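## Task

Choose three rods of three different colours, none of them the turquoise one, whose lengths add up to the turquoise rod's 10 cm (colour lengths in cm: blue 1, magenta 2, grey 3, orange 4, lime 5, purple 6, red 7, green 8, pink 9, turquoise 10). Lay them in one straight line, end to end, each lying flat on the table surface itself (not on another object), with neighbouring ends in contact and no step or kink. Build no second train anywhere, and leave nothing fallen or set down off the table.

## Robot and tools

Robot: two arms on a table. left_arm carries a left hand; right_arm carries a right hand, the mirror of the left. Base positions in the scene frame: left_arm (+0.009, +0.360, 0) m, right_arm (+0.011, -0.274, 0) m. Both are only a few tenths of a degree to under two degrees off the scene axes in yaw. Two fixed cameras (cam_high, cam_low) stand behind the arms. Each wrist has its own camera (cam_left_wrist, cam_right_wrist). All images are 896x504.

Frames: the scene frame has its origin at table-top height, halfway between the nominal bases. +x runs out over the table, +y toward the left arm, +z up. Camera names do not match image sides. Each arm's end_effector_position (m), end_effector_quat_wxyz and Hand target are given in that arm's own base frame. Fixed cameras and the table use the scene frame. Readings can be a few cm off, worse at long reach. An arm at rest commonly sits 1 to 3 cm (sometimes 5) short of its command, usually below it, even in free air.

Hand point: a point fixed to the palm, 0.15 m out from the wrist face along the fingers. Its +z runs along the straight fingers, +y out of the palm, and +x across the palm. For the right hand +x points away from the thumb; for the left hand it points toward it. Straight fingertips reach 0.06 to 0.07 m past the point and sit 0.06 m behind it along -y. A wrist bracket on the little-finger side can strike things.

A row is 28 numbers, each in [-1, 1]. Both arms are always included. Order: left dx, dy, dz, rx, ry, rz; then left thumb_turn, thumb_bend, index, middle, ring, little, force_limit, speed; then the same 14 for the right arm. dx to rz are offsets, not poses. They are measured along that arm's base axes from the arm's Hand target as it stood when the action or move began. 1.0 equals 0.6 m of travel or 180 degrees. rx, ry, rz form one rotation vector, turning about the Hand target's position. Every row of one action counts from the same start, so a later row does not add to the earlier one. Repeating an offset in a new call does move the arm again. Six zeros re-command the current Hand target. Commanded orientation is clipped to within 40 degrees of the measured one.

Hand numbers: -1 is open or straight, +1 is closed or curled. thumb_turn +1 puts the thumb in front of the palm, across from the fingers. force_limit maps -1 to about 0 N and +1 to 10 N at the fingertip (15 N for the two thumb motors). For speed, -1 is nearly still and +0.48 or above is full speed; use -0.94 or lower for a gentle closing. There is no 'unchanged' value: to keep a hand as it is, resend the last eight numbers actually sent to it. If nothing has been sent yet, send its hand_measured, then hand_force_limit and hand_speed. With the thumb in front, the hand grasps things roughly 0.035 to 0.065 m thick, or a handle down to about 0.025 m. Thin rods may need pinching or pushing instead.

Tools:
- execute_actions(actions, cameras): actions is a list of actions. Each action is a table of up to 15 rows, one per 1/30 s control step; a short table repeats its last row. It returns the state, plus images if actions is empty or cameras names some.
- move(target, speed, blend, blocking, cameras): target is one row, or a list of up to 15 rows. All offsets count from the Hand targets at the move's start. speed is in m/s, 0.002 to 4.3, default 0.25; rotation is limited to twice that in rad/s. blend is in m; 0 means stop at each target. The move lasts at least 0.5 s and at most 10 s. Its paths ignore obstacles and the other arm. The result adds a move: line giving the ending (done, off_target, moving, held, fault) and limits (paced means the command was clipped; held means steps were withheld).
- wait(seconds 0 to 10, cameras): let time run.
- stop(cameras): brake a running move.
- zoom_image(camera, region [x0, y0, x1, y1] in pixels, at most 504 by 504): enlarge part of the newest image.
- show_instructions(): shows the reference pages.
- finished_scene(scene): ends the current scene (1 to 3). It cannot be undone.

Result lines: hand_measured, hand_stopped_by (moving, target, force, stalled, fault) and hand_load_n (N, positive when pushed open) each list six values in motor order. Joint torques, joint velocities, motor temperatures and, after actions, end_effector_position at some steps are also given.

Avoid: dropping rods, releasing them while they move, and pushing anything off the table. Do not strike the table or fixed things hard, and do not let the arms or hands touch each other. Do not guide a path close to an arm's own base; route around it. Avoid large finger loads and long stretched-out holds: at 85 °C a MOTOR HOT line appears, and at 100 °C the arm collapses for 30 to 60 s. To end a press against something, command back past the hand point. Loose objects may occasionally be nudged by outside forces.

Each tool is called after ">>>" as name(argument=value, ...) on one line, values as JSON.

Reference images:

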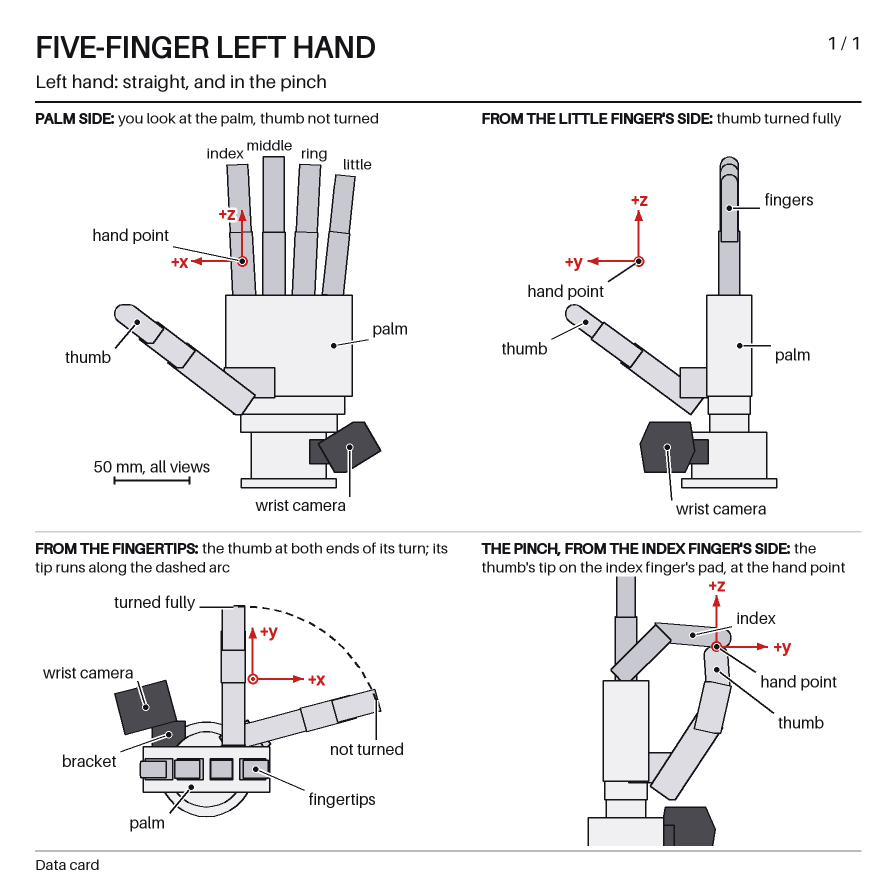

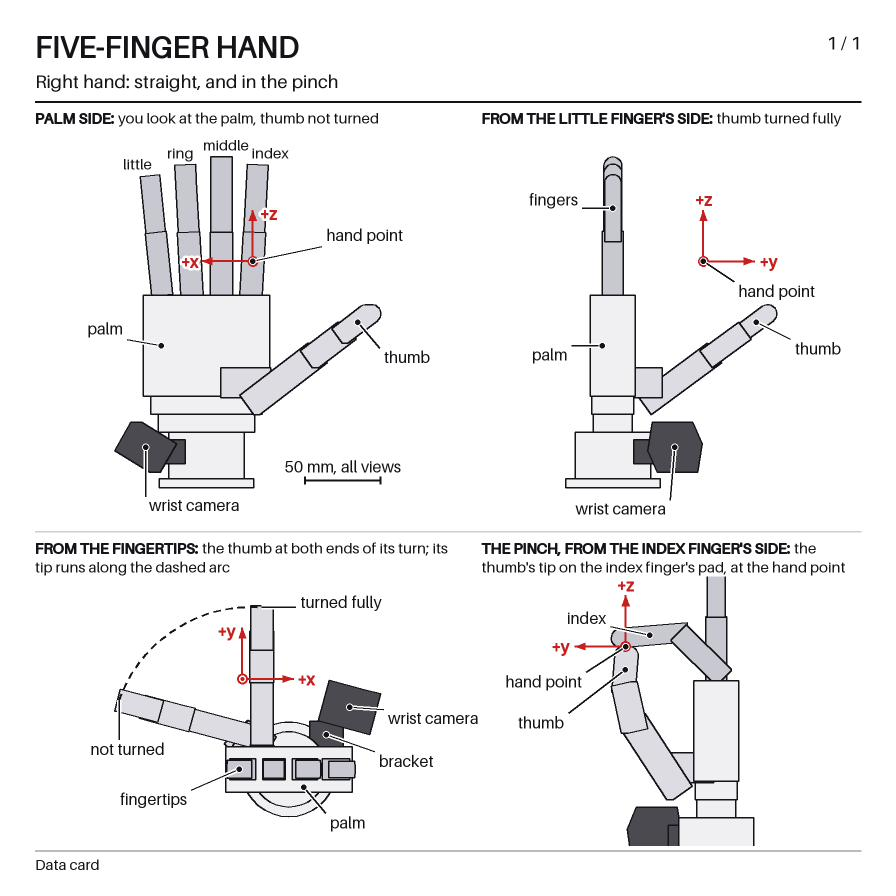

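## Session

>>> execute_actions(actions=[])

>>> zoom_image(camera="cam_high", region=[200, 100, 700, 400])

Scene clock: 0.00 s.
left_arm: end_effector_position=(+0.6127, -0.5428, +0.3144) hand_measured=(-1.000, -1.000, -1.000, -1.000, -1.000, -1.000) hand_load_n=(+0.0, +0.0, +0.0, +0.0, +0.0, +0.0) hand_stopped_by=(target, target, target, target, target, target) hand_force_limit=0.00 hand_speed=-0.80 end_effector_quat_wxyz=(-0.263, +0.634, -0.546, +0.480) | right_arm: end_effector_position=(+0.3755, -0.1533, +0.3622) hand_measured=(-1.000, -1.000, -1.000, -1.000, -1.000, -1.000) hand_load_n=(+0.0, +0.0, +0.0, +0.0, +0.0, +0.0) hand_stopped_by=(target, target, target, target, target, target) hand_force_limit=0.00 hand_speed=-0.80 end_effector_quat_wxyz=(+0.104, +0.922, -0.029, +0.373)
Joint positions: left_arm=[-0.778 1.899 1.901 -0.48 -0.515 -0.608] | right_arm=[-0.188 0.939 1.164 -1.003 0.082 -1.731]
Joint velocities: within noise
Joint torques (N m): no reading
Motor temperatures (°C): left_arm=[30 34 37 27 27 27] | right_arm=[28 35 36 30 28 28]
Heat: left arm: hottest elbow 37 °C; right arm: hottest elbow 36 °C.
Hand target: left_arm +0.6159, -0.5460, +0.3283; -0.262, +0.632, -0.539, +0.491 | right_arm +0.3792, -0.1540, +0.3799; +0.106, +0.914, -0.029, +0.389
camera_calibration:
cam_left_wrist: T_world_to_cam=[[0.392199, 0.0777535, 0.916588, -0.493236], [-0.60871, -0.725124, 0.321973, -0.126849], [0.689675, -0.684214, -0.237064, -0.605429], [0, 0, 0, 1]] pos_world=[0.533782, -0.467874, 0.349411]
cam_right_wrist: T_world_to_cam=[[0.0968027, -0.9475, 0.30475, -0.286293], [-0.971694, -0.156262, -0.177181, 0.405139], [0.2155, -0.278972, -0.935807, 0.325516], [0, 0, 0, 1]] pos_world=[0.351236, -0.117145, 0.463651]

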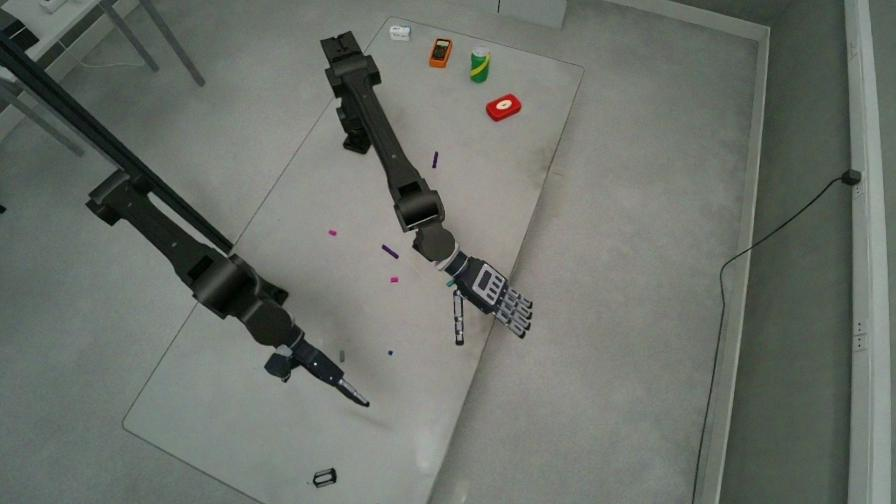

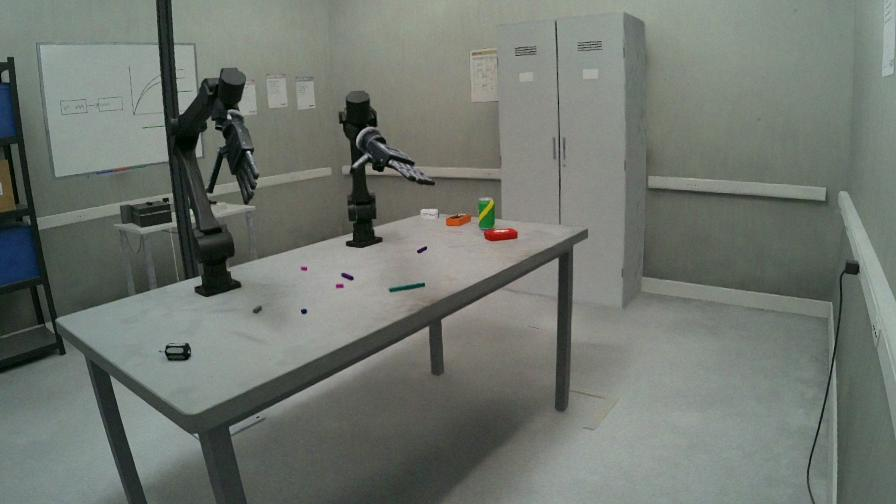

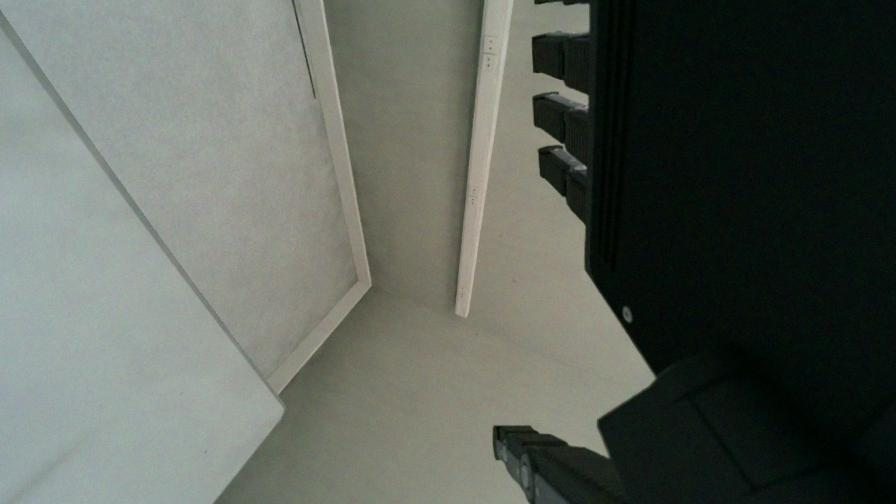

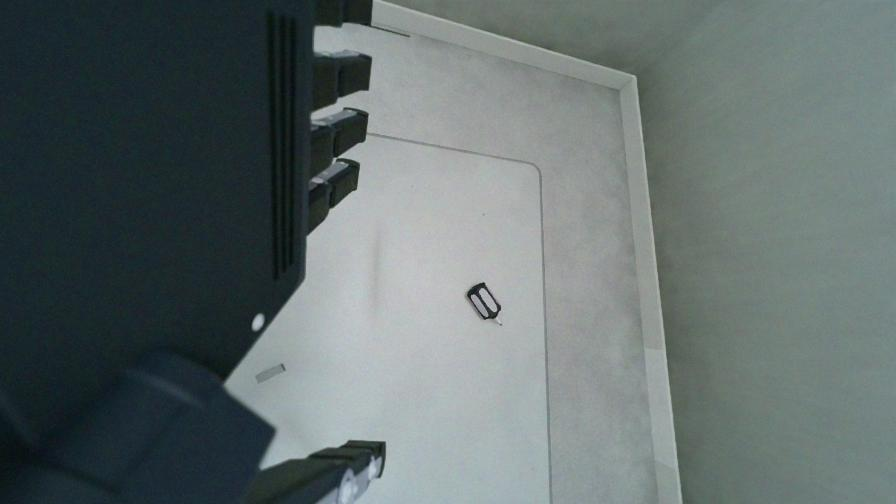

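Scaled by 1.008 from the camera's 896x504 image, which has a finer 1280x720 frame.

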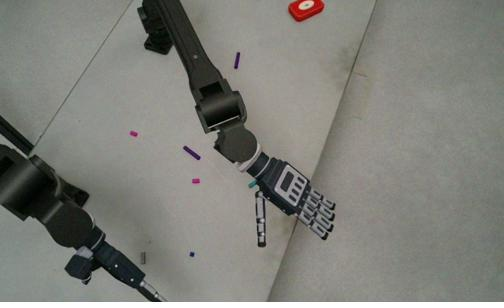

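>>> zoom_image(camera="cam_high", region=[320, 220, 420, 370])

Scaled by 3.360 from the camera's 896x504 image, which has a finer 1280x720 frame.

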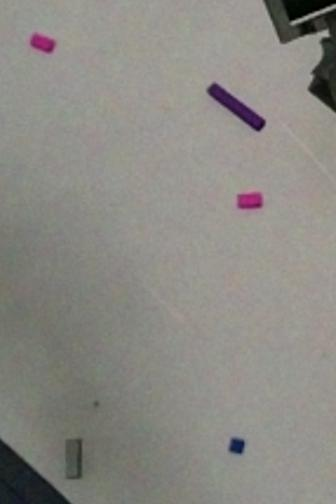

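>>> move(target=[[-0.36,0.0767,-0.047,-0.0025,-0.074,-0.3465,1,-0.27,-0.1,-0.1,-1,-1,-0.6,-0.4,-0.657,-0.425,0,0,0,-0.389,1,-0.27,-0.1,-0.1,-1,-1,-0.65,-0.4],[-0.544,-0.2433,-0.297,-0.0049,-0.1479,-0.693,1,-0.27,-0.1,-0.1,-1,-1,-0.6,-0.4,-0.657,-0.425,0,0,0,-0.389,1,-0.27,-0.1,-0.1,-1,-1,-0.65,-0.4]], speed=[0.25,0.2], blend=[0.03,0], cameras=["cam_high","cam_left_wrist"])

Scene clock: 74.27 s.
left_arm: end_effector_position=(+0.2855, -0.6831, +0.1433) hand_measured=(+1.000, -0.270, -0.100, -0.100, -1.000, -1.000) hand_load_n=(-0.5, +0.0, +0.0, -0.5, +0.0, +0.0) hand_stopped_by=(target, target, target, target, target, target) hand_force_limit=-0.60 hand_speed=-0.40 end_effector_quat_wxyz=(-0.224, +0.275, +0.746, -0.564) | right_arm: end_effector_position=(-0.0138, -0.3958, +0.3459) hand_measured=(+1.000, -0.270, -0.100, -0.100, -1.000, -1.000) hand_load_n=(+0.0, +0.5, +0.0, +0.0, +0.0, +0.0) hand_stopped_by=(target, target, target, target, target, target) hand_force_limit=-0.65 hand_speed=-0.40 end_effector_quat_wxyz=(+0.286, +0.745, -0.554, +0.236)
Joint positions: left_arm=[-0.936 2.2 1.974 -0.704 1.236 0.879] | right_arm=[-1.401 0.928 1.131 -1.018 0.082 -1.726]
Joint torques (N m): left_arm=[0.62 -18.37 11.84 0.5 0.89 0.3] | right_arm=[0.21 -3.78 15.72 2.3 0.29 -0.08]
Motor temperatures (°C): left_arm=[30 40 54 27 27 27] | right_arm=[28 35 51 31 28 28]
Heat: left arm: hottest elbow 54 °C; right arm: hottest elbow 51 °C.
Hand target: left_arm +0.2897, -0.6919, +0.1499; -0.218, +0.284, +0.741, -0.568 | right_arm -0.0149, -0.4089, +0.3799; +0.310, +0.732, -0.548, +0.258
Off the commanded pose: left_arm 0.012 m, 1 deg | right_arm 0.036 m, 4 deg.
move: off_target (left_arm, right_arm)
camera_calibration:
cam_left_wrist: T_world_to_cam=[[-0.284069, -0.0543366, 0.957263, -0.100134], [-0.24343, 0.969766, -0.0171918, 0.729508], [-0.927387, -0.23791, -0.288708, 0.25771], [0, 0, 0, 1]] pos_world=[0.388136, -0.651582, 0.182799]
Images, in order (width x height): cam_high 896x504, cam_left_wrist 896x504.

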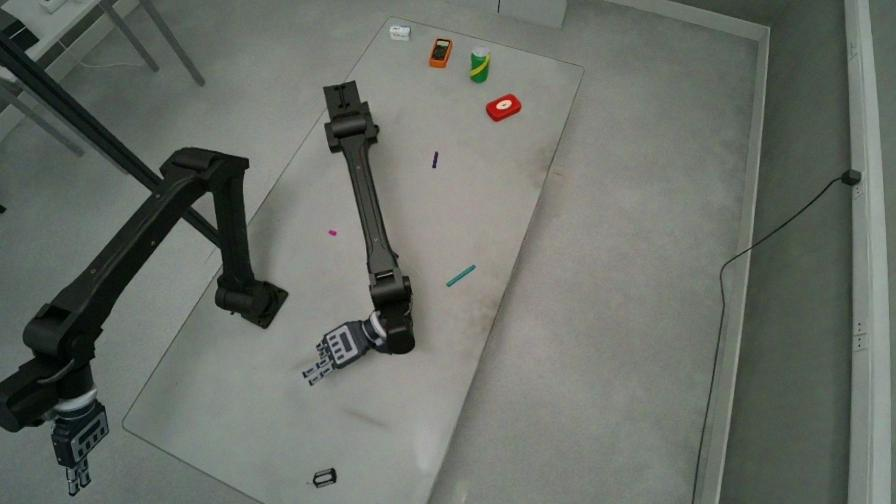

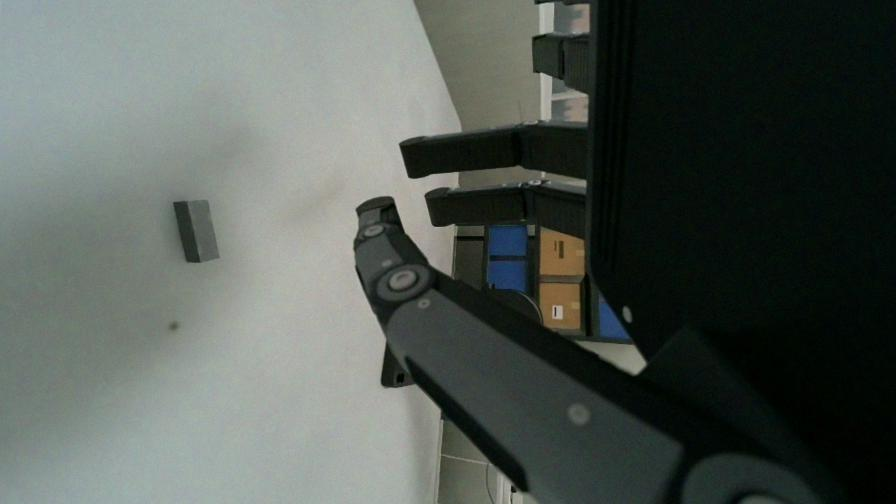

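>>> zoom_image(camera="cam_left_wrist", region=[150, 180, 250, 280])

Scaled by 5.040 from the camera's 896x504 image, which has a finer 1280x720 frame.

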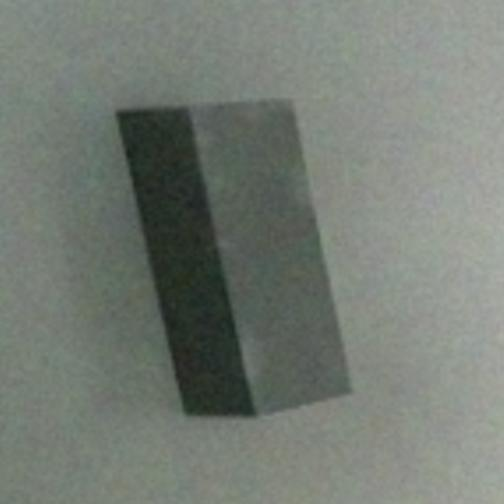

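>>> move(target=[-0.0102,0.0097,-0.14,0,0,-0.0444,1,-0.27,-0.1,-0.1,-1,-1,-0.6,-0.4,0,0,0,0,0,0,1,-0.27,-0.1,-0.1,-1,-1,-0.65,-0.4], speed=0.12, cameras=["cam_left_wrist"])

>>> zoom_image(camera="cam_left_wrist", region=[200, 150, 440, 300])

Scene clock: 83.17 s.
left_arm: end_effector_position=(+0.2825, -0.6771, +0.0625) hand_measured=(+1.000, -0.270, -0.100, -0.100, -1.000, -1.000) hand_load_n=(+0.0, +0.0, +0.0, +0.0, +0.5, +0.0) hand_stopped_by=(target, target, target, target, target, target) hand_force_limit=-0.60 hand_speed=-0.40 end_effector_quat_wxyz=(-0.261, +0.326, +0.724, -0.548) | right_arm: end_effector_position=(-0.0138, -0.3958, +0.3459) hand_measured=(+1.000, -0.270, -0.100, -0.100, -1.000, -1.000) hand_load_n=(+0.0, +0.0, -0.5, +0.0, +0.0, +0.0) hand_stopped_by=(target, target, target, target, target, target) hand_force_limit=-0.65 hand_speed=-0.40 end_effector_quat_wxyz=(+0.286, +0.745, -0.554, +0.236)
Joint positions: left_arm=[-0.936 2.391 2.136 -1.066 1.297 1.292] | right_arm=[-1.401 0.928 1.131 -1.018 0.082 -1.726]
Joint torques (N m): left_arm=[0.26 -19.84 11.17 0.1 1.05 0.24] | right_arm=[0.26 -3.9 15.73 2.32 0.3 -0.08]
Motor temperatures (°C): left_arm=[30 42 55 27 28 27] | right_arm=[28 35 52 31 28 28]
Heat: left arm: hottest elbow 55 °C; right arm: hottest elbow 52 °C.
Hand target: left_arm +0.2836, -0.6861, +0.0660; -0.257, +0.335, +0.719, -0.552 | right_arm -0.0149, -0.4089, +0.3799; +0.310, +0.732, -0.548, +0.258
Off the commanded pose: left_arm 0.010 m, 1 deg | right_arm 0.036 m, 4 deg.
move: off_target (right_arm)
camera_calibration:
cam_left_wrist: T_world_to_cam=[[-0.289838, -0.0123604, 0.956996, 0.00679147], [-0.108976, 0.99384, -0.0201685, 0.700017], [-0.950851, -0.110136, -0.289399, 0.326133], [0, 0, 0, 1]] pos_world=[0.388358, -0.659702, 0.102002]
Images, in order (width x height): cam_left_wrist 896x504.

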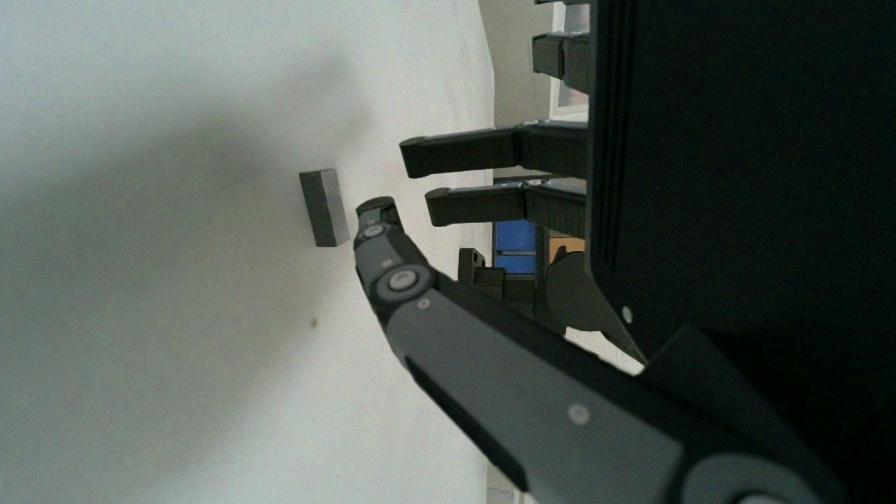

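Scaled by 2.100 from the camera's 896x504 image, which has a finer 1280x720 frame.

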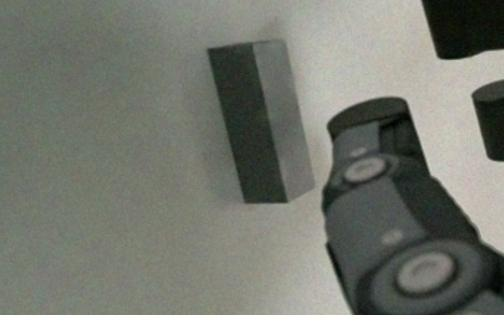

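>>> move(target=[-0.0045,0.001,-0.05,0,0,0,1,-0.27,-0.1,-0.1,-1,-1,-0.6,-0.4,0,0,0,0,0,0,1,-0.27,-0.1,-0.1,-1,-1,-0.65,-0.4], speed=0.08, cameras=["cam_left_wrist"])

>>> zoom_image(camera="cam_left_wrist", region=[300, 150, 460, 290])

Scene clock: 88.07 s.
left_arm: end_effector_position=(+0.2853, -0.6810, +0.0455) hand_measured=(+1.000, -0.270, -0.100, -0.100, -1.000, -1.000) hand_load_n=(+0.0, +0.5, +0.0, +0.0, +0.0, +0.0) hand_stopped_by=(target, target, target, target, target, target) hand_force_limit=-0.60 hand_speed=-0.40 end_effector_quat_wxyz=(-0.256, +0.330, +0.723, -0.551) | right_arm: end_effector_position=(-0.0138, -0.3958, +0.3459) hand_measured=(+1.000, -0.270, -0.100, -0.100, -1.000, -1.000) hand_load_n=(+0.5, +0.0, +0.0, +0.0, +0.0, +0.0) hand_stopped_by=(target, target, target, target, target, target) hand_force_limit=-0.65 hand_speed=-0.40 end_effector_quat_wxyz=(+0.286, +0.745, -0.554, +0.236)
Joint positions: left_arm=[-0.936 2.415 2.136 -1.03 1.297 1.293] | right_arm=[-1.401 0.928 1.131 -1.018 0.082 -1.726]
Joint torques (N m): left_arm=[0.15 -19.25 8.05 1.09 1.02 0.25] | right_arm=[0.15 -3.96 15.71 2.32 0.29 -0.07]
Motor temperatures (°C): left_arm=[30 44 55 27 28 27] | right_arm=[28 35 53 31 28 28]
Heat: left arm: hottest elbow 55 °C; right arm: hottest elbow 53 °C.
Hand target: left_arm +0.2809, -0.6855, +0.0359; -0.257, +0.335, +0.719, -0.552 | right_arm -0.0149, -0.4089, +0.3799; +0.310, +0.732, -0.548, +0.258
Off the commanded pose: left_arm 0.011 m, 1 deg | right_arm 0.036 m, 4 deg.
move: off_target (left_arm, right_arm)
camera_calibration:
cam_left_wrist: T_world_to_cam=[[-0.297265, -0.00230836, 0.954792, 0.0329077], [-0.108523, 0.993598, -0.0313852, 0.704059], [-0.948608, -0.112946, -0.295612, 0.321173], [0, 0, 0, 1]] pos_world=[0.390856, -0.663201, 0.0856198]
Images, in order (width x height): cam_left_wrist 896x504.

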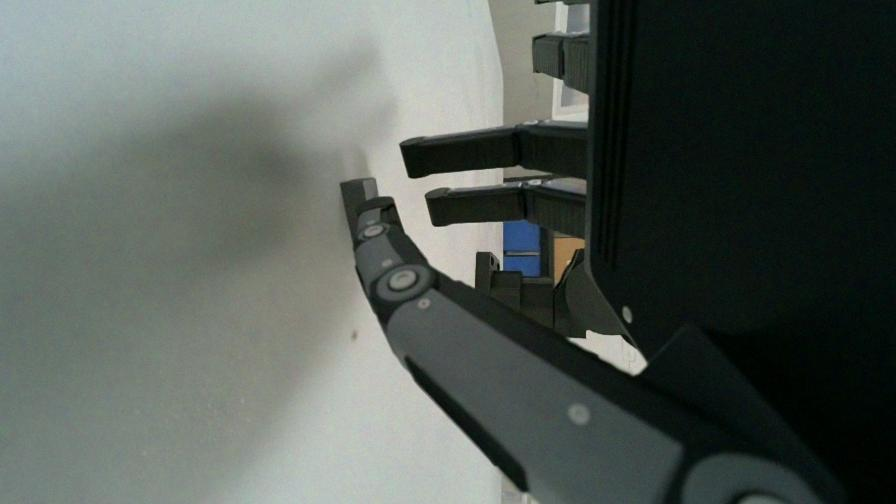

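Scaled by 3.150 from the camera's 896x504 image, which has a finer 1280x720 frame.

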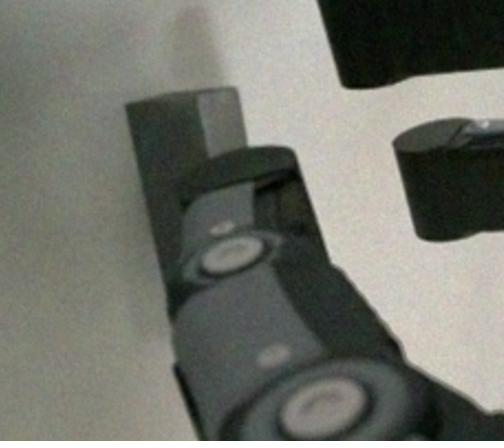

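>>> move(target=[-0.0083,0.0108,-0.015,0,0,0,1,-0.27,-0.1,-0.1,-1,-1,-0.6,-0.4,0,0,0,0,0,0,1,-0.27,-0.1,-0.1,-1,-1,-0.65,-0.4], speed=0.06, cameras=["cam_left_wrist"])

>>> zoom_image(camera="cam_left_wrist", region=[300, 150, 460, 290])

Scene clock: 93.37 s.
left_arm: end_effector_position=(+0.2801, -0.6745, +0.0263) hand_measured=(+1.000, -0.270, -0.100, -0.100, -1.000, -1.000) hand_load_n=(+0.0, +0.0, +0.0, +0.0, +0.0, +0.0) hand_stopped_by=(target, target, target, target, target, target) hand_force_limit=-0.60 hand_speed=-0.40 end_effector_quat_wxyz=(-0.261, +0.327, +0.724, -0.549) | right_arm: end_effector_position=(-0.0138, -0.3958, +0.3459) hand_measured=(+1.000, -0.270, -0.100, -0.100, -1.000, -1.000) hand_load_n=(+0.0, +0.0, +0.0, +0.0, +0.0, +0.0) hand_stopped_by=(target, target, target, target, target, target) hand_force_limit=-0.65 hand_speed=-0.40 end_effector_quat_wxyz=(+0.286, +0.745, -0.554, +0.236)
Joint positions: left_arm=[-0.936 2.415 2.083 -0.989 1.297 1.294] | right_arm=[-1.401 0.928 1.131 -1.018 0.082 -1.726]
Joint torques (N m): left_arm=[0.03 -20.89 7.66 1.21 0.99 0.21] | right_arm=[0.15 -3.84 15.71 2.33 0.29 -0.09]
Heat: left arm: hottest elbow 54 °C; right arm: hottest elbow 53 °C.
Hand target: left_arm +0.2757, -0.6791, +0.0269; -0.257, +0.335, +0.719, -0.552 | right_arm -0.0149, -0.4089, +0.3799; +0.310, +0.732, -0.548, +0.258
Off the commanded pose: left_arm 0.006 m, 1 deg | right_arm 0.036 m, 4 deg.
move: off_target (right_arm)
camera_calibration:
cam_left_wrist: T_world_to_cam=[[-0.290466, -0.0102809, 0.95683, 0.0423896], [-0.107868, 0.99392, -0.0220661, 0.696194], [-0.950786, -0.109621, -0.289809, 0.314001], [0, 0, 0, 1]] pos_world=[0.385957, -0.657105, 0.065803]
Images, in order (width x height): cam_left_wrist 896x504.

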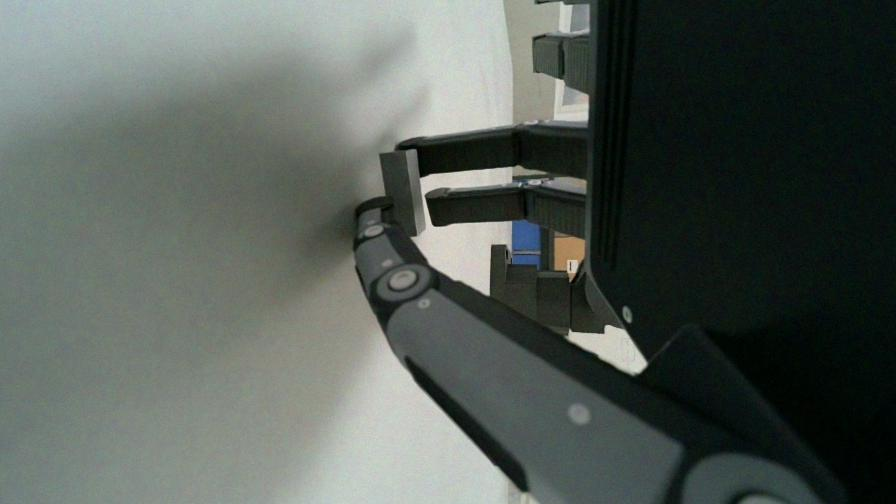

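Scaled by 3.150 from the camera's 896x504 image, which has a finer 1280x720 frame.

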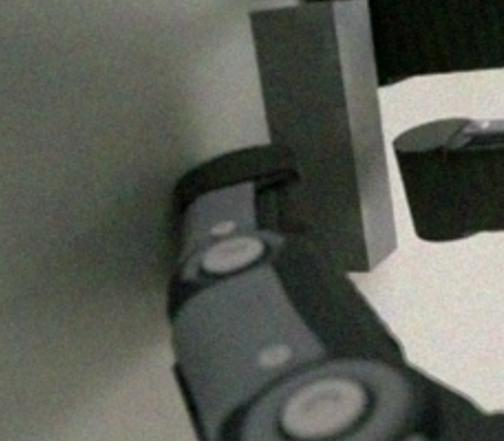

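>>> move(target=[0,0,0,0,0,0,1,-0.25,0.3,0.3,-1,-1,-0.65,-0.9,0,0,0,0,0,0,1,-0.27,-0.1,-0.1,-1,-1,-0.65,-0.4], speed=0.06, cameras=["cam_left_wrist"])

>>> zoom_image(camera="cam_left_wrist", region=[300, 150, 460, 290])

Scene clock: 96.63 s.
left_arm: end_effector_position=(+0.2758, -0.6761, +0.0274) hand_measured=(+1.000, -0.250, +0.158, +0.132, -1.000, -1.000) hand_load_n=(-1.5, +2.0, +3.5, +2.0, -0.5, +0.0) hand_stopped_by=(target, target, force, force, target, target) hand_force_limit=-0.65 hand_speed=-0.90 end_effector_quat_wxyz=(-0.264, +0.329, +0.721, -0.550) | right_arm: end_effector_position=(-0.0138, -0.3958, +0.3459) hand_measured=(+1.000, -0.270, -0.100, -0.100, -1.000, -1.000) hand_load_n=(+0.0, +0.0, +0.0, +0.0, +0.0, +0.0) hand_stopped_by=(target, target, target, target, target, target) hand_force_limit=-0.65 hand_speed=-0.40 end_effector_quat_wxyz=(+0.286, +0.745, -0.554, +0.236)
Joint positions: left_arm=[-0.942 2.415 2.083 -0.989 1.304 1.294] | right_arm=[-1.401 0.928 1.131 -1.018 0.082 -1.726]
Joint torques (N m): left_arm=[0.56 -21.13 7.65 1.03 0.71 0.21] | right_arm=[0.21 -3.9 15.69 2.33 0.29 -0.07]
Heat: left arm: hottest elbow 53 °C; right arm: hottest elbow 53 °C.
Hand target: left_arm +0.2759, -0.6790, +0.0268; -0.257, +0.335, +0.719, -0.552 | right_arm -0.0149, -0.4089, +0.3799; +0.310, +0.732, -0.548, +0.258
Off the commanded pose: left_arm 0.003 m, 1 deg | right_arm 0.036 m, 4 deg.
move: off_target (right_arm)
camera_calibration:
cam_left_wrist: T_world_to_cam=[[-0.285378, -0.00443312, 0.958405, 0.0424509], [-0.100994, 0.994561, -0.0254719, 0.696001], [-0.953079, -0.104062, -0.284274, 0.314299], [0, 0, 0, 1]] pos_world=[0.381958, -0.65932, 0.0663904]
Images, in order (width x height): cam_left_wrist 896x504.

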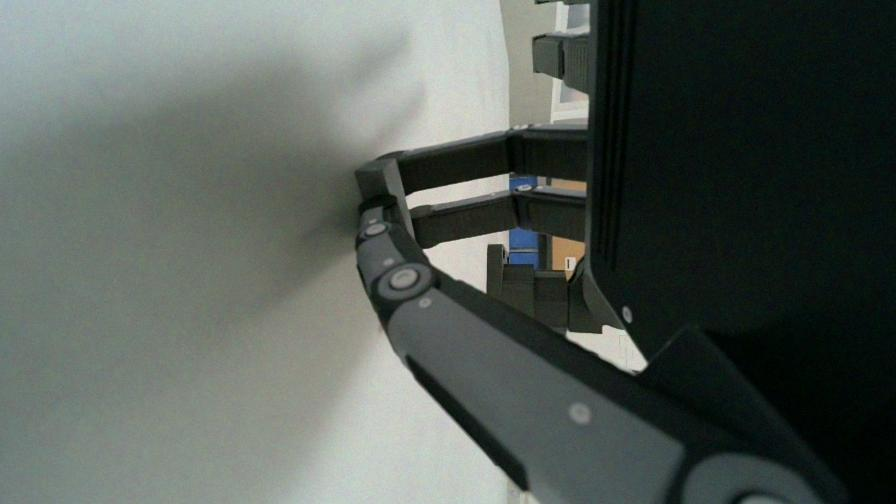

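Scaled by 3.150 from the camera's 896x504 image, which has a finer 1280x720 frame.

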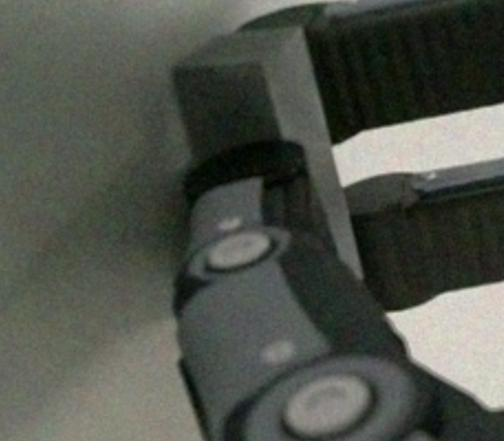

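>>> move(target=[[0,0,0.1,0,0,0,1,-0.25,0.3,0.3,-1,-1,-0.65,-0.9,0,0,0,0,0,0,1,-0.27,-0.1,-0.1,-1,-1,-0.65,-0.4],[0.2152,0.2517,0.08,0,0,0.1667,1,-0.25,0.3,0.3,-1,-1,-0.65,-0.9,0,0,0,0,0,0,1,-0.27,-0.1,-0.1,-1,-1,-0.65,-0.4]], speed=[0.1,0.18], blend=[0.01,0], cameras=["cam_left_wrist","cam_high"])

Scene clock: 109.90 s.
left_arm: end_effector_position=(+0.4054, -0.5245, +0.0663) hand_measured=(+1.000, -0.250, +0.158, +0.132, -1.000, -1.000) hand_load_n=(-1.0, +2.5, +3.0, +1.5, +0.0, +0.0) hand_stopped_by=(target, target, force, force, target, target) hand_force_limit=-0.65 hand_speed=-0.90 end_effector_quat_wxyz=(-0.113, +0.132, +0.784, -0.596) | right_arm: end_effector_position=(-0.0138, -0.3958, +0.3459) hand_measured=(+1.000, -0.270, -0.100, -0.100, -1.000, -1.000) hand_load_n=(+0.5, +0.0, +0.0, +0.0, +0.0, +0.0) hand_stopped_by=(target, target, target, target, target, target) hand_force_limit=-0.65 hand_speed=-0.40 end_effector_quat_wxyz=(+0.286, +0.745, -0.554, +0.236)
Joint positions: left_arm=[-0.647 2.03 1.436 -0.166 1.176 0.7] | right_arm=[-1.401 0.928 1.131 -1.018 0.082 -1.726]
Joint velocities: left_arm=[within noise] | right_arm=[0.005 0.005 -0.012 0.012 -0.154 0.007]
Joint torques (N m): left_arm=[0.15 -17.55 7.16 1.7 0.49 0.05] | right_arm=[0.15 -3.9 15.72 2.33 0.29 -0.07]
Motor temperatures (°C): left_arm=[30 47 50 27 28 27] | right_arm=[28 35 55 31 28 28]
Heat: left arm: hottest elbow 50 °C; right arm: hottest elbow 55 °C.
Hand target: left_arm +0.4050, -0.5280, +0.0749; -0.106, +0.138, +0.781, -0.600 | right_arm -0.0149, -0.4089, +0.3799; +0.310, +0.732, -0.548, +0.258
Off the commanded pose: left_arm 0.009 m, 1 deg | right_arm 0.036 m, 4 deg.
move: off_target (right_arm)
camera_calibration:
cam_left_wrist: T_world_to_cam=[[-0.248352, -0.154483, 0.956272, -0.0506927], [-0.582158, 0.812833, -0.0198805, 0.658726], [-0.774218, -0.561639, -0.291803, 0.152622], [0, 0, 0, 1]] pos_world=[0.489056, -0.457547, 0.106107]
Images, in order (width x height): cam_high 896x504, cam_left_wrist 896x504.

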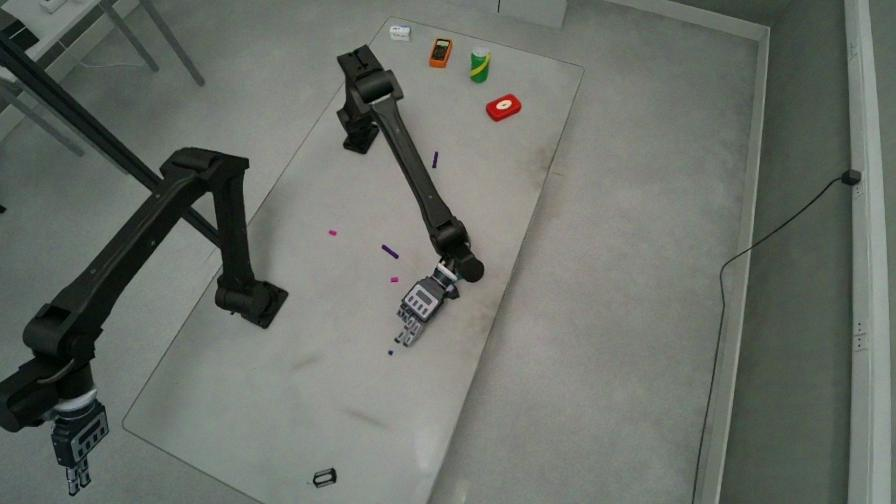

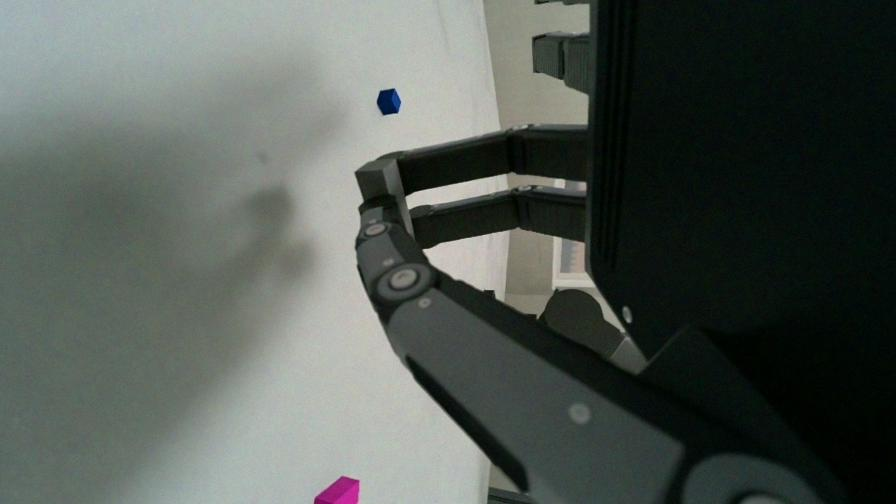

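>>> move(target=[0,0,-0.0667,0,0,0,1,-0.25,0.3,0.3,-1,-1,-0.65,-0.9,0,0,0,0,0,0,1,-0.27,-0.1,-0.1,-1,-1,-0.65,-0.4], speed=0.1)

Scene clock: 113.27 s.
left_arm: end_effector_position=(+0.4052, -0.5244, +0.0384) hand_measured=(+1.000, -0.250, +0.158, +0.132, -1.000, -1.000) hand_load_n=(-1.0, +2.5, +3.0, +1.5, -0.5, -0.5) hand_stopped_by=(target, target, force, force, target, target) hand_force_limit=-0.65 hand_speed=-0.90 end_effector_quat_wxyz=(-0.107, +0.137, +0.782, -0.599) | right_arm: end_effector_position=(-0.0138, -0.3958, +0.3459) hand_measured=(+1.000, -0.270, -0.100, -0.100, -1.000, -1.000) hand_load_n=(+0.5, +0.0, +0.0, +0.0, +0.0, +0.0) hand_stopped_by=(target, target, target, target, target, target) hand_force_limit=-0.65 hand_speed=-0.40 end_effector_quat_wxyz=(+0.286, +0.745, -0.554, +0.236)
Joint positions: left_arm=[-0.647 2.068 1.409 -0.082 1.176 0.699] | right_arm=[-1.401 0.928 1.131 -1.018 0.082 -1.726]
Joint torques (N m): left_arm=[0.44 -15.85 7.15 1.73 0.48 0.08] | right_arm=[0.21 -3.96 15.76 2.3 0.29 -0.07]
Motor temperatures (°C): left_arm=[30 46 50 27 28 27] | right_arm=[28 35 55 31 28 28]
Heat: left arm: hottest elbow 50 °C; right arm: hottest elbow 55 °C.
Hand target: left_arm +0.4050, -0.5280, +0.0347; -0.106, +0.138, +0.781, -0.600 | right_arm -0.0149, -0.4089, +0.3799; +0.310, +0.732, -0.548, +0.258
Off the commanded pose: left_arm 0.005 m, 0 deg | right_arm 0.036 m, 4 deg.
move: off_target (right_arm)

>>> move(target=[0,0,-0.0167,0,0,0,1,-0.25,0.3,0.3,-1,-1,-0.65,-0.9,0,0,0,0,0,0,1,-0.27,-0.1,-0.1,-1,-1,-0.65,-0.4], speed=0.06)

>>> move(target=[0,0,-0.0067,0,0,0,1,-0.25,0.3,0.3,-1,-1,-0.65,-0.9,0,0,0,0,0,0,1,-0.27,-0.1,-0.1,-1,-1,-0.65,-0.4], speed=0.06)

Scene clock: 115.77 s.
left_arm: end_effector_position=(+0.4070, -0.5258, +0.0341) hand_measured=(+1.000, -0.250, +0.158, +0.132, -1.000, -1.000) hand_load_n=(-1.5, +2.5, +3.5, +1.5, +0.0, +0.0) hand_stopped_by=(target, target, force, force, target, target) hand_force_limit=-0.65 hand_speed=-0.90 end_effector_quat_wxyz=(-0.103, +0.140, +0.780, -0.601) | right_arm: end_effector_position=(-0.0138, -0.3958, +0.3459) hand_measured=(+1.000, -0.270, -0.100, -0.100, -1.000, -1.000) hand_load_n=(+0.0, +0.0, +0.0, +0.0, +0.0, +0.0) hand_stopped_by=(target, target, target, target, target, target) hand_force_limit=-0.65 hand_speed=-0.40 end_effector_quat_wxyz=(+0.286, +0.745, -0.554, +0.236)
Joint positions: left_arm=[-0.647 2.077 1.409 -0.062 1.176 0.699] | right_arm=[-1.401 0.928 1.131 -1.018 0.082 -1.726]
Joint torques (N m): left_arm=[0.56 -15.5 6.71 2.1 0.5 0.08] | right_arm=[0.21 -3.96 15.71 2.35 0.3 -0.07]
Motor temperatures (°C): left_arm=[30 46 50 27 28 27] | right_arm=[28 35 56 31 28 28]
Heat: left arm: hottest elbow 50 °C; right arm: hottest elbow 56 °C.
Hand target: left_arm +0.4049, -0.5280, +0.0247; -0.106, +0.138, +0.781, -0.600 | right_arm -0.0149, -0.4089, +0.3799; +0.310, +0.732, -0.548, +0.258
Off the commanded pose: left_arm 0.010 m, 0 deg | right_arm 0.036 m, 4 deg.
move: off_target (right_arm)

Scene clock: 116.50 s.
left_arm: end_effector_position=(+0.4076, -0.5262, +0.0313) hand_measured=(+1.000, -0.250, +0.158, +0.132, -1.000, -1.000) hand_load_n=(-1.0, +2.5, +3.0, +1.5, +0.0, +0.0) hand_stopped_by=(target, target, force, force, target, target) hand_force_limit=-0.65 hand_speed=-0.90 end_effector_quat_wxyz=(-0.102, +0.140, +0.780, -0.601) | right_arm: end_effector_position=(-0.0138, -0.3958, +0.3459) hand_measured=(+1.000, -0.270, -0.100, -0.100, -1.000, -1.000) hand_load_n=(+0.5, +0.0, +0.0, +0.0, +0.0, +0.0) hand_stopped_by=(target, target, target, target, target, target) hand_force_limit=-0.65 hand_speed=-0.40 end_effector_quat_wxyz=(+0.286, +0.745, -0.554, +0.236)
Joint positions: left_arm=[-0.647 2.083 1.409 -0.054 1.176 0.699] | right_arm=[-1.401 0.928 1.131 -1.018 0.082 -1.726]
Joint torques (N m): left_arm=[0.56 -15.15 6.72 1.59 0.47 0.07] | right_arm=[0.09 -3.96 15.72 2.3 0.3 -0.07]
Motor temperatures (°C): left_arm=[30 46 49 27 28 27] | right_arm=[28 35 56 31 28 28]
Heat: left arm: hottest elbow 49 °C; right arm: hottest elbow 56 °C.
Hand target: left_arm +0.4050, -0.5280, +0.0209; -0.106, +0.138, +0.781, -0.600 | right_arm -0.0149, -0.4089, +0.3799; +0.310, +0.732, -0.548, +0.258
Off the commanded pose: left_arm 0.011 m, 1 deg | right_arm 0.036 m, 4 deg.
move: off_target (left_arm, right_arm)

>>> move(target=[0,0,-0.0083,0,0,0,1,-0.25,0.3,0.3,-1,-1,-0.65,-0.9,0,0,0,0,0,0,1,-0.27,-0.1,-0.1,-1,-1,-0.65,-0.4], speed=0.06)

Scene clock: 118.63 s.
left_arm: end_effector_position=(+0.4073, -0.5260, +0.0271) hand_measured=(+1.000, -0.250, +0.158, +0.132, -1.000, -1.000) hand_load_n=(-1.5, +2.0, +3.5, +1.5, +0.0, +0.0) hand_stopped_by=(target, target, force, force, target, target) hand_force_limit=-0.65 hand_speed=-0.90 end_effector_quat_wxyz=(-0.102, +0.140, +0.780, -0.601) | right_arm: end_effector_position=(-0.0138, -0.3958, +0.3459) hand_measured=(+1.000, -0.270, -0.100, -0.100, -1.000, -1.000) hand_load_n=(+0.0, +0.0, +0.0, +0.0, +0.0, +0.0) hand_stopped_by=(target, target, target, target, target, target) hand_force_limit=-0.65 hand_speed=-0.40 end_effector_quat_wxyz=(+0.286, +0.745, -0.554, +0.236)
Joint positions: left_arm=[-0.647 2.089 1.406 -0.044 1.176 0.697] | right_arm=[-1.401 0.928 1.131 -1.018 0.082 -1.726]
Joint torques (N m): left_arm=[0.09 -15.56 6.75 1.77 0.46 0.08] | right_arm=[0.21 -3.96 15.72 2.32 0.3 -0.07]
Motor temperatures (°C): left_arm=[30 46 49 27 28 27] | right_arm=[28 35 56 31 28 28]
Heat: left arm: hottest elbow 49 °C; right arm: hottest elbow 56 °C.
Hand target: left_arm +0.4050, -0.5280, +0.0159; -0.106, +0.138, +0.781, -0.600 | right_arm -0.0149, -0.4089, +0.3799; +0.310, +0.732, -0.548, +0.258
Off the commanded pose: left_arm 0.012 m, 0 deg | right_arm 0.036 m, 4 deg.
move: off_target (left_arm, right_arm)

>>> move(target=[0,0,-0.005,0,0,0,1,-0.25,0.3,0.3,-1,-1,-0.65,-0.9,0,0,0,0,0,0,1,-0.27,-0.1,-0.1,-1,-1,-0.65,-0.4], speed=0.06, cameras=["cam_left_wrist"])

Scene clock: 121.87 s.
left_arm: end_effector_position=(+0.4079, -0.5265, +0.0271) hand_measured=(+1.000, -0.250, +0.158, +0.132, -1.000, -1.000) hand_load_n=(-1.5, +2.0, +3.5, +2.0, +0.0, +0.0) hand_stopped_by=(target, target, force, force, target, target) hand_force_limit=-0.65 hand_speed=-0.90 end_effector_quat_wxyz=(-0.101, +0.141, +0.779, -0.602) | right_arm: end_effector_position=(-0.0138, -0.3958, +0.3459) hand_measured=(+1.000, -0.270, -0.100, -0.100, -1.000, -1.000) hand_load_n=(+0.0, +0.0, +0.0, +0.0, +0.0, +0.0) hand_stopped_by=(target, target, target, target, target, target) hand_force_limit=-0.65 hand_speed=-0.40 end_effector_quat_wxyz=(+0.286, +0.745, -0.554, +0.236)
Joint positions: left_arm=[-0.647 2.09 1.406 -0.038 1.176 0.696] | right_arm=[-1.401 0.928 1.131 -1.018 0.082 -1.726]
Joint torques (N m): left_arm=[0.38 -14.86 6.71 1.76 0.47 0.11] | right_arm=[0.15 -3.9 15.71 2.3 0.29 -0.07]
Motor temperatures (°C): left_arm=[30 46 49 27 28 27] | right_arm=[28 35 56 31 28 28]
Heat: left arm: hottest elbow 49 °C; right arm: hottest elbow 56 °C.
Hand target: left_arm +0.4050, -0.5280, +0.0129; -0.106, +0.138, +0.781, -0.600 | right_arm -0.0149, -0.4089, +0.3799; +0.310, +0.732, -0.548, +0.258
Off the commanded pose: left_arm 0.015 m, 1 deg | right_arm 0.036 m, 4 deg.
move: off_target (left_arm, right_arm)
camera_calibration:
cam_left_wrist: T_world_to_cam=[[-0.272643, -0.134693, 0.95264, 0.00750949], [-0.582209, 0.81138, -0.0519062, 0.661185], [-0.765962, -0.568788, -0.299637, 0.135063], [0, 0, 0, 1]] pos_world=[0.490449, -0.458639, 0.0676356]
Images, in order (width x height): cam_left_wrist 896x504.

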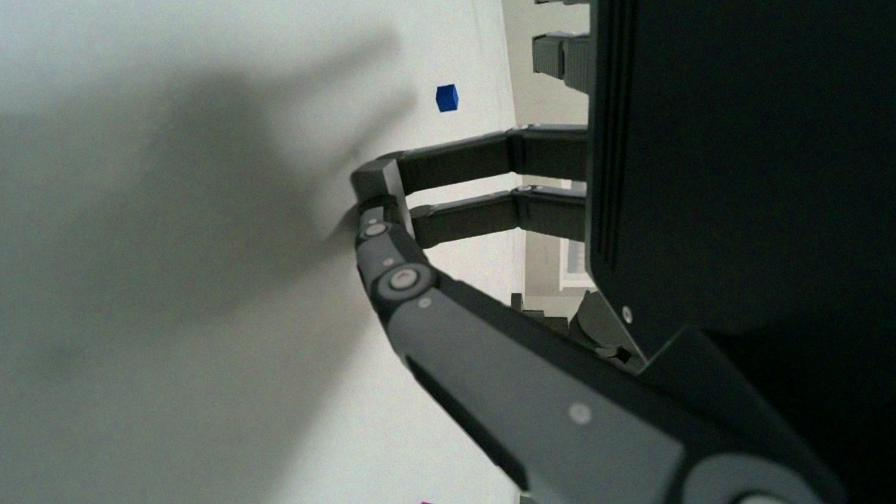

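>>> move(target=[[0,0,0.012,0,0,0,1,-0.27,-0.1,-0.1,-1,-1,-0.65,-0.6,0,0,0,0,0,0,1,-0.27,-0.1,-0.1,-1,-1,-0.65,-0.4],[0,0,0.25,0,0,0,1,-0.27,-0.1,-0.1,-1,-1,-0.65,-0.6,0,0,0,0,0,0,1,-0.27,-0.1,-0.1,-1,-1,-0.65,-0.4],[0.158,0.88,0.395,0,0,0.5556,1,-0.27,-0.1,-0.1,-1,-1,-0.65,-0.6,0.657,0.425,-0.1,0,0,0.389,1,-0.27,-0.1,-0.1,-1,-1,-0.65,-0.4]], speed=[0.04,0.12,0.28], blend=[0,0.02,0], cameras=["cam_high"])

>>> zoom_image(camera="cam_high", region=[320, 220, 480, 370])

Scene clock: 133.87 s.
left_arm: end_effector_position=(+0.4974, -0.0019, +0.2385) hand_measured=(+1.000, -0.270, -0.100, -0.100, -1.000, -1.000) hand_load_n=(+0.0, +0.0, +0.0, +0.0, -0.5, +0.0) hand_stopped_by=(target, target, target, target, target, target) hand_force_limit=-0.65 hand_speed=-0.60 end_effector_quat_wxyz=(+0.387, -0.509, +0.613, -0.463) | right_arm: end_effector_position=(+0.3696, -0.1550, +0.3061) hand_measured=(+1.000, -0.270, -0.100, -0.100, -1.000, -1.000) hand_load_n=(+0.0, +0.0, +0.0, +0.0, +0.0, +0.0) hand_stopped_by=(target, target, target, target, target, target) hand_force_limit=-0.65 hand_speed=-0.40 end_effector_quat_wxyz=(+0.104, +0.921, -0.037, +0.373)
Joint positions: left_arm=[0.176 1.097 0.755 0.051 0.343 0.103] | right_arm=[-0.194 0.903 0.997 -0.872 0.084 -1.719]
Joint torques (N m): left_arm=[0.85 -5.6 10.33 1.32 0 0.08] | right_arm=[1.14 -3.66 12.42 2.36 0.14 -0.13]
Motor temperatures (°C): left_arm=[30 45 48 27 28 27] | right_arm=[28 35 58 31 28 28]
Heat: left arm: hottest elbow 48 °C; right arm: hottest elbow 58 °C.
Hand target: left_arm +0.4998, -0.0001, +0.2500; +0.392, -0.510, +0.608, -0.466 | right_arm +0.3792, -0.1540, +0.3199; +0.106, +0.914, -0.029, +0.389
Off the commanded pose: left_arm 0.012 m, 1 deg | right_arm 0.017 m, 2 deg.
move: off_target (left_arm, right_arm)
Images, in order (width x height): cam_high 896x504.

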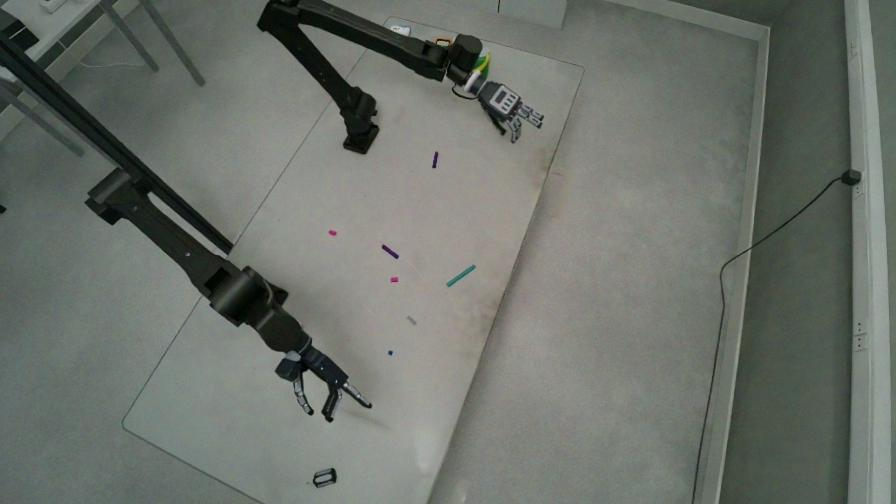

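Scaled by 3.150 from the camera's 896x504 image, which has a finer 1280x720 frame.

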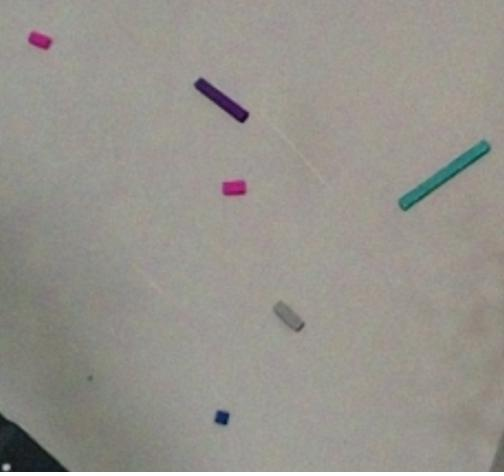

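>>> move(target=[[0,0,0,0,0,0,1,-0.27,-0.1,-0.1,-1,-1,-0.65,-0.6,0.068,0.457,-0.117,0.234,0.0942,0.0828,1,-0.27,-0.1,-0.1,-1,-1,-0.65,-0.4],[0,0,0,0,0,0,1,-0.27,-0.1,-0.1,-1,-1,-0.65,-0.6,-0.207,0.762,-0.3665,0.4681,0.1884,0.1655,1,-0.27,-0.1,-0.1,-1,-1,-0.65,-0.4]], speed=[0.28,0.25], blend=[0.04,0], cameras=["cam_right_wrist"])

>>> zoom_image(camera="cam_right_wrist", region=[500, 100, 740, 300])

Scene clock: 155.80 s.
left_arm: end_effector_position=(+0.4974, -0.0020, +0.2385) hand_measured=(+1.000, -0.270, -0.100, -0.100, -1.000, -1.000) hand_load_n=(+0.0, +0.0, +0.0, +0.0, +0.0, +0.0) hand_stopped_by=(target, target, target, target, target, target) hand_force_limit=-0.65 hand_speed=-0.60 end_effector_quat_wxyz=(+0.387, -0.509, +0.613, -0.464) | right_arm: end_effector_position=(+0.2546, +0.3003, +0.0982) hand_measured=(+1.000, -0.270, -0.100, -0.100, -1.000, -1.000) hand_load_n=(+0.0, +0.0, +0.0, +0.0, +0.0, +0.0) hand_stopped_by=(target, target, target, target, target, target) hand_force_limit=-0.65 hand_speed=-0.40 end_effector_quat_wxyz=(-0.605, +0.795, -0.037, +0.026)
Joint positions: left_arm=[0.176 1.097 0.755 0.051 0.343 0.103] | right_arm=[0.441 1.232 0.46 0.271 -0.981 -0.425]
Joint torques (N m): left_arm=[0.73 -5.66 10.28 1.29 0.01 0.07] | right_arm=[1.08 -5.77 7.84 2.28 -0.19 0.1]
Motor temperatures (°C): left_arm=[30 42 50 27 28 27] | right_arm=[28 35 58 31 28 28]
Heat: left arm: hottest elbow 50 °C; right arm: hottest elbow 58 °C.
Hand target: left_arm +0.4998, -0.0001, +0.2500; +0.392, -0.510, +0.608, -0.466 | right_arm +0.2550, +0.3032, +0.1000; -0.608, +0.793, -0.035, +0.027
Off the commanded pose: left_arm 0.012 m, 1 deg | right_arm 0.003 m, 1 deg.
move: off_target (left_arm)
camera_calibration:
cam_right_wrist: T_world_to_cam=[[0.235595, -0.227844, -0.944766, 0.106858], [-0.872981, -0.476819, -0.102703, 0.375661], [-0.427082, 0.848959, -0.311239, -0.00531873], [0, 0, 0, 1]] pos_world=[0.300498, 0.207985, 0.137882]
Images, in order (width x height): cam_right_wrist 896x504.

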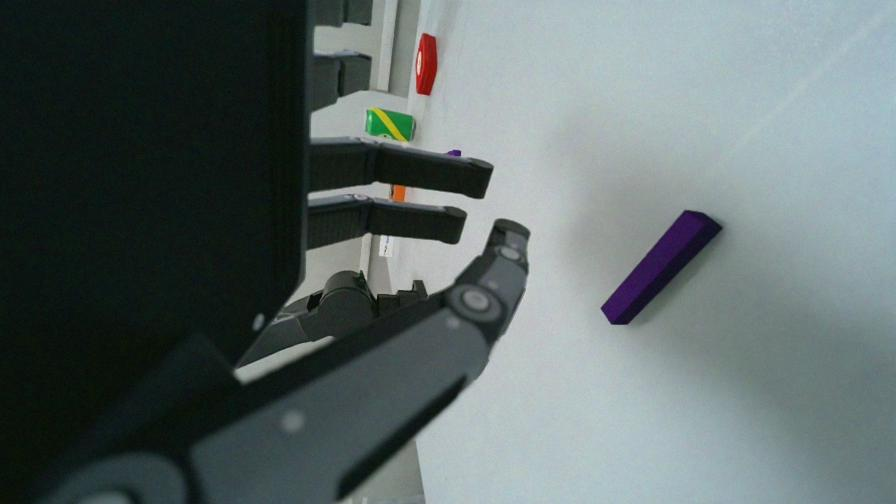

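Scaled by 2.100 from the camera's 896x504 image, which has a finer 1280x720 frame.

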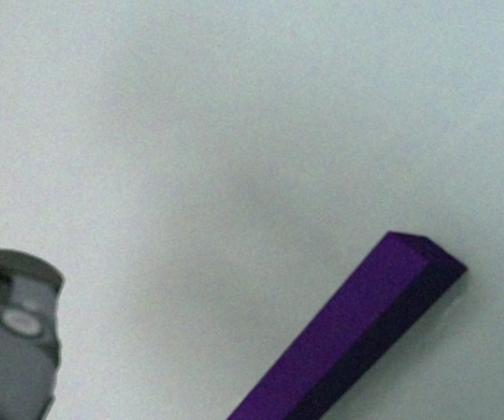

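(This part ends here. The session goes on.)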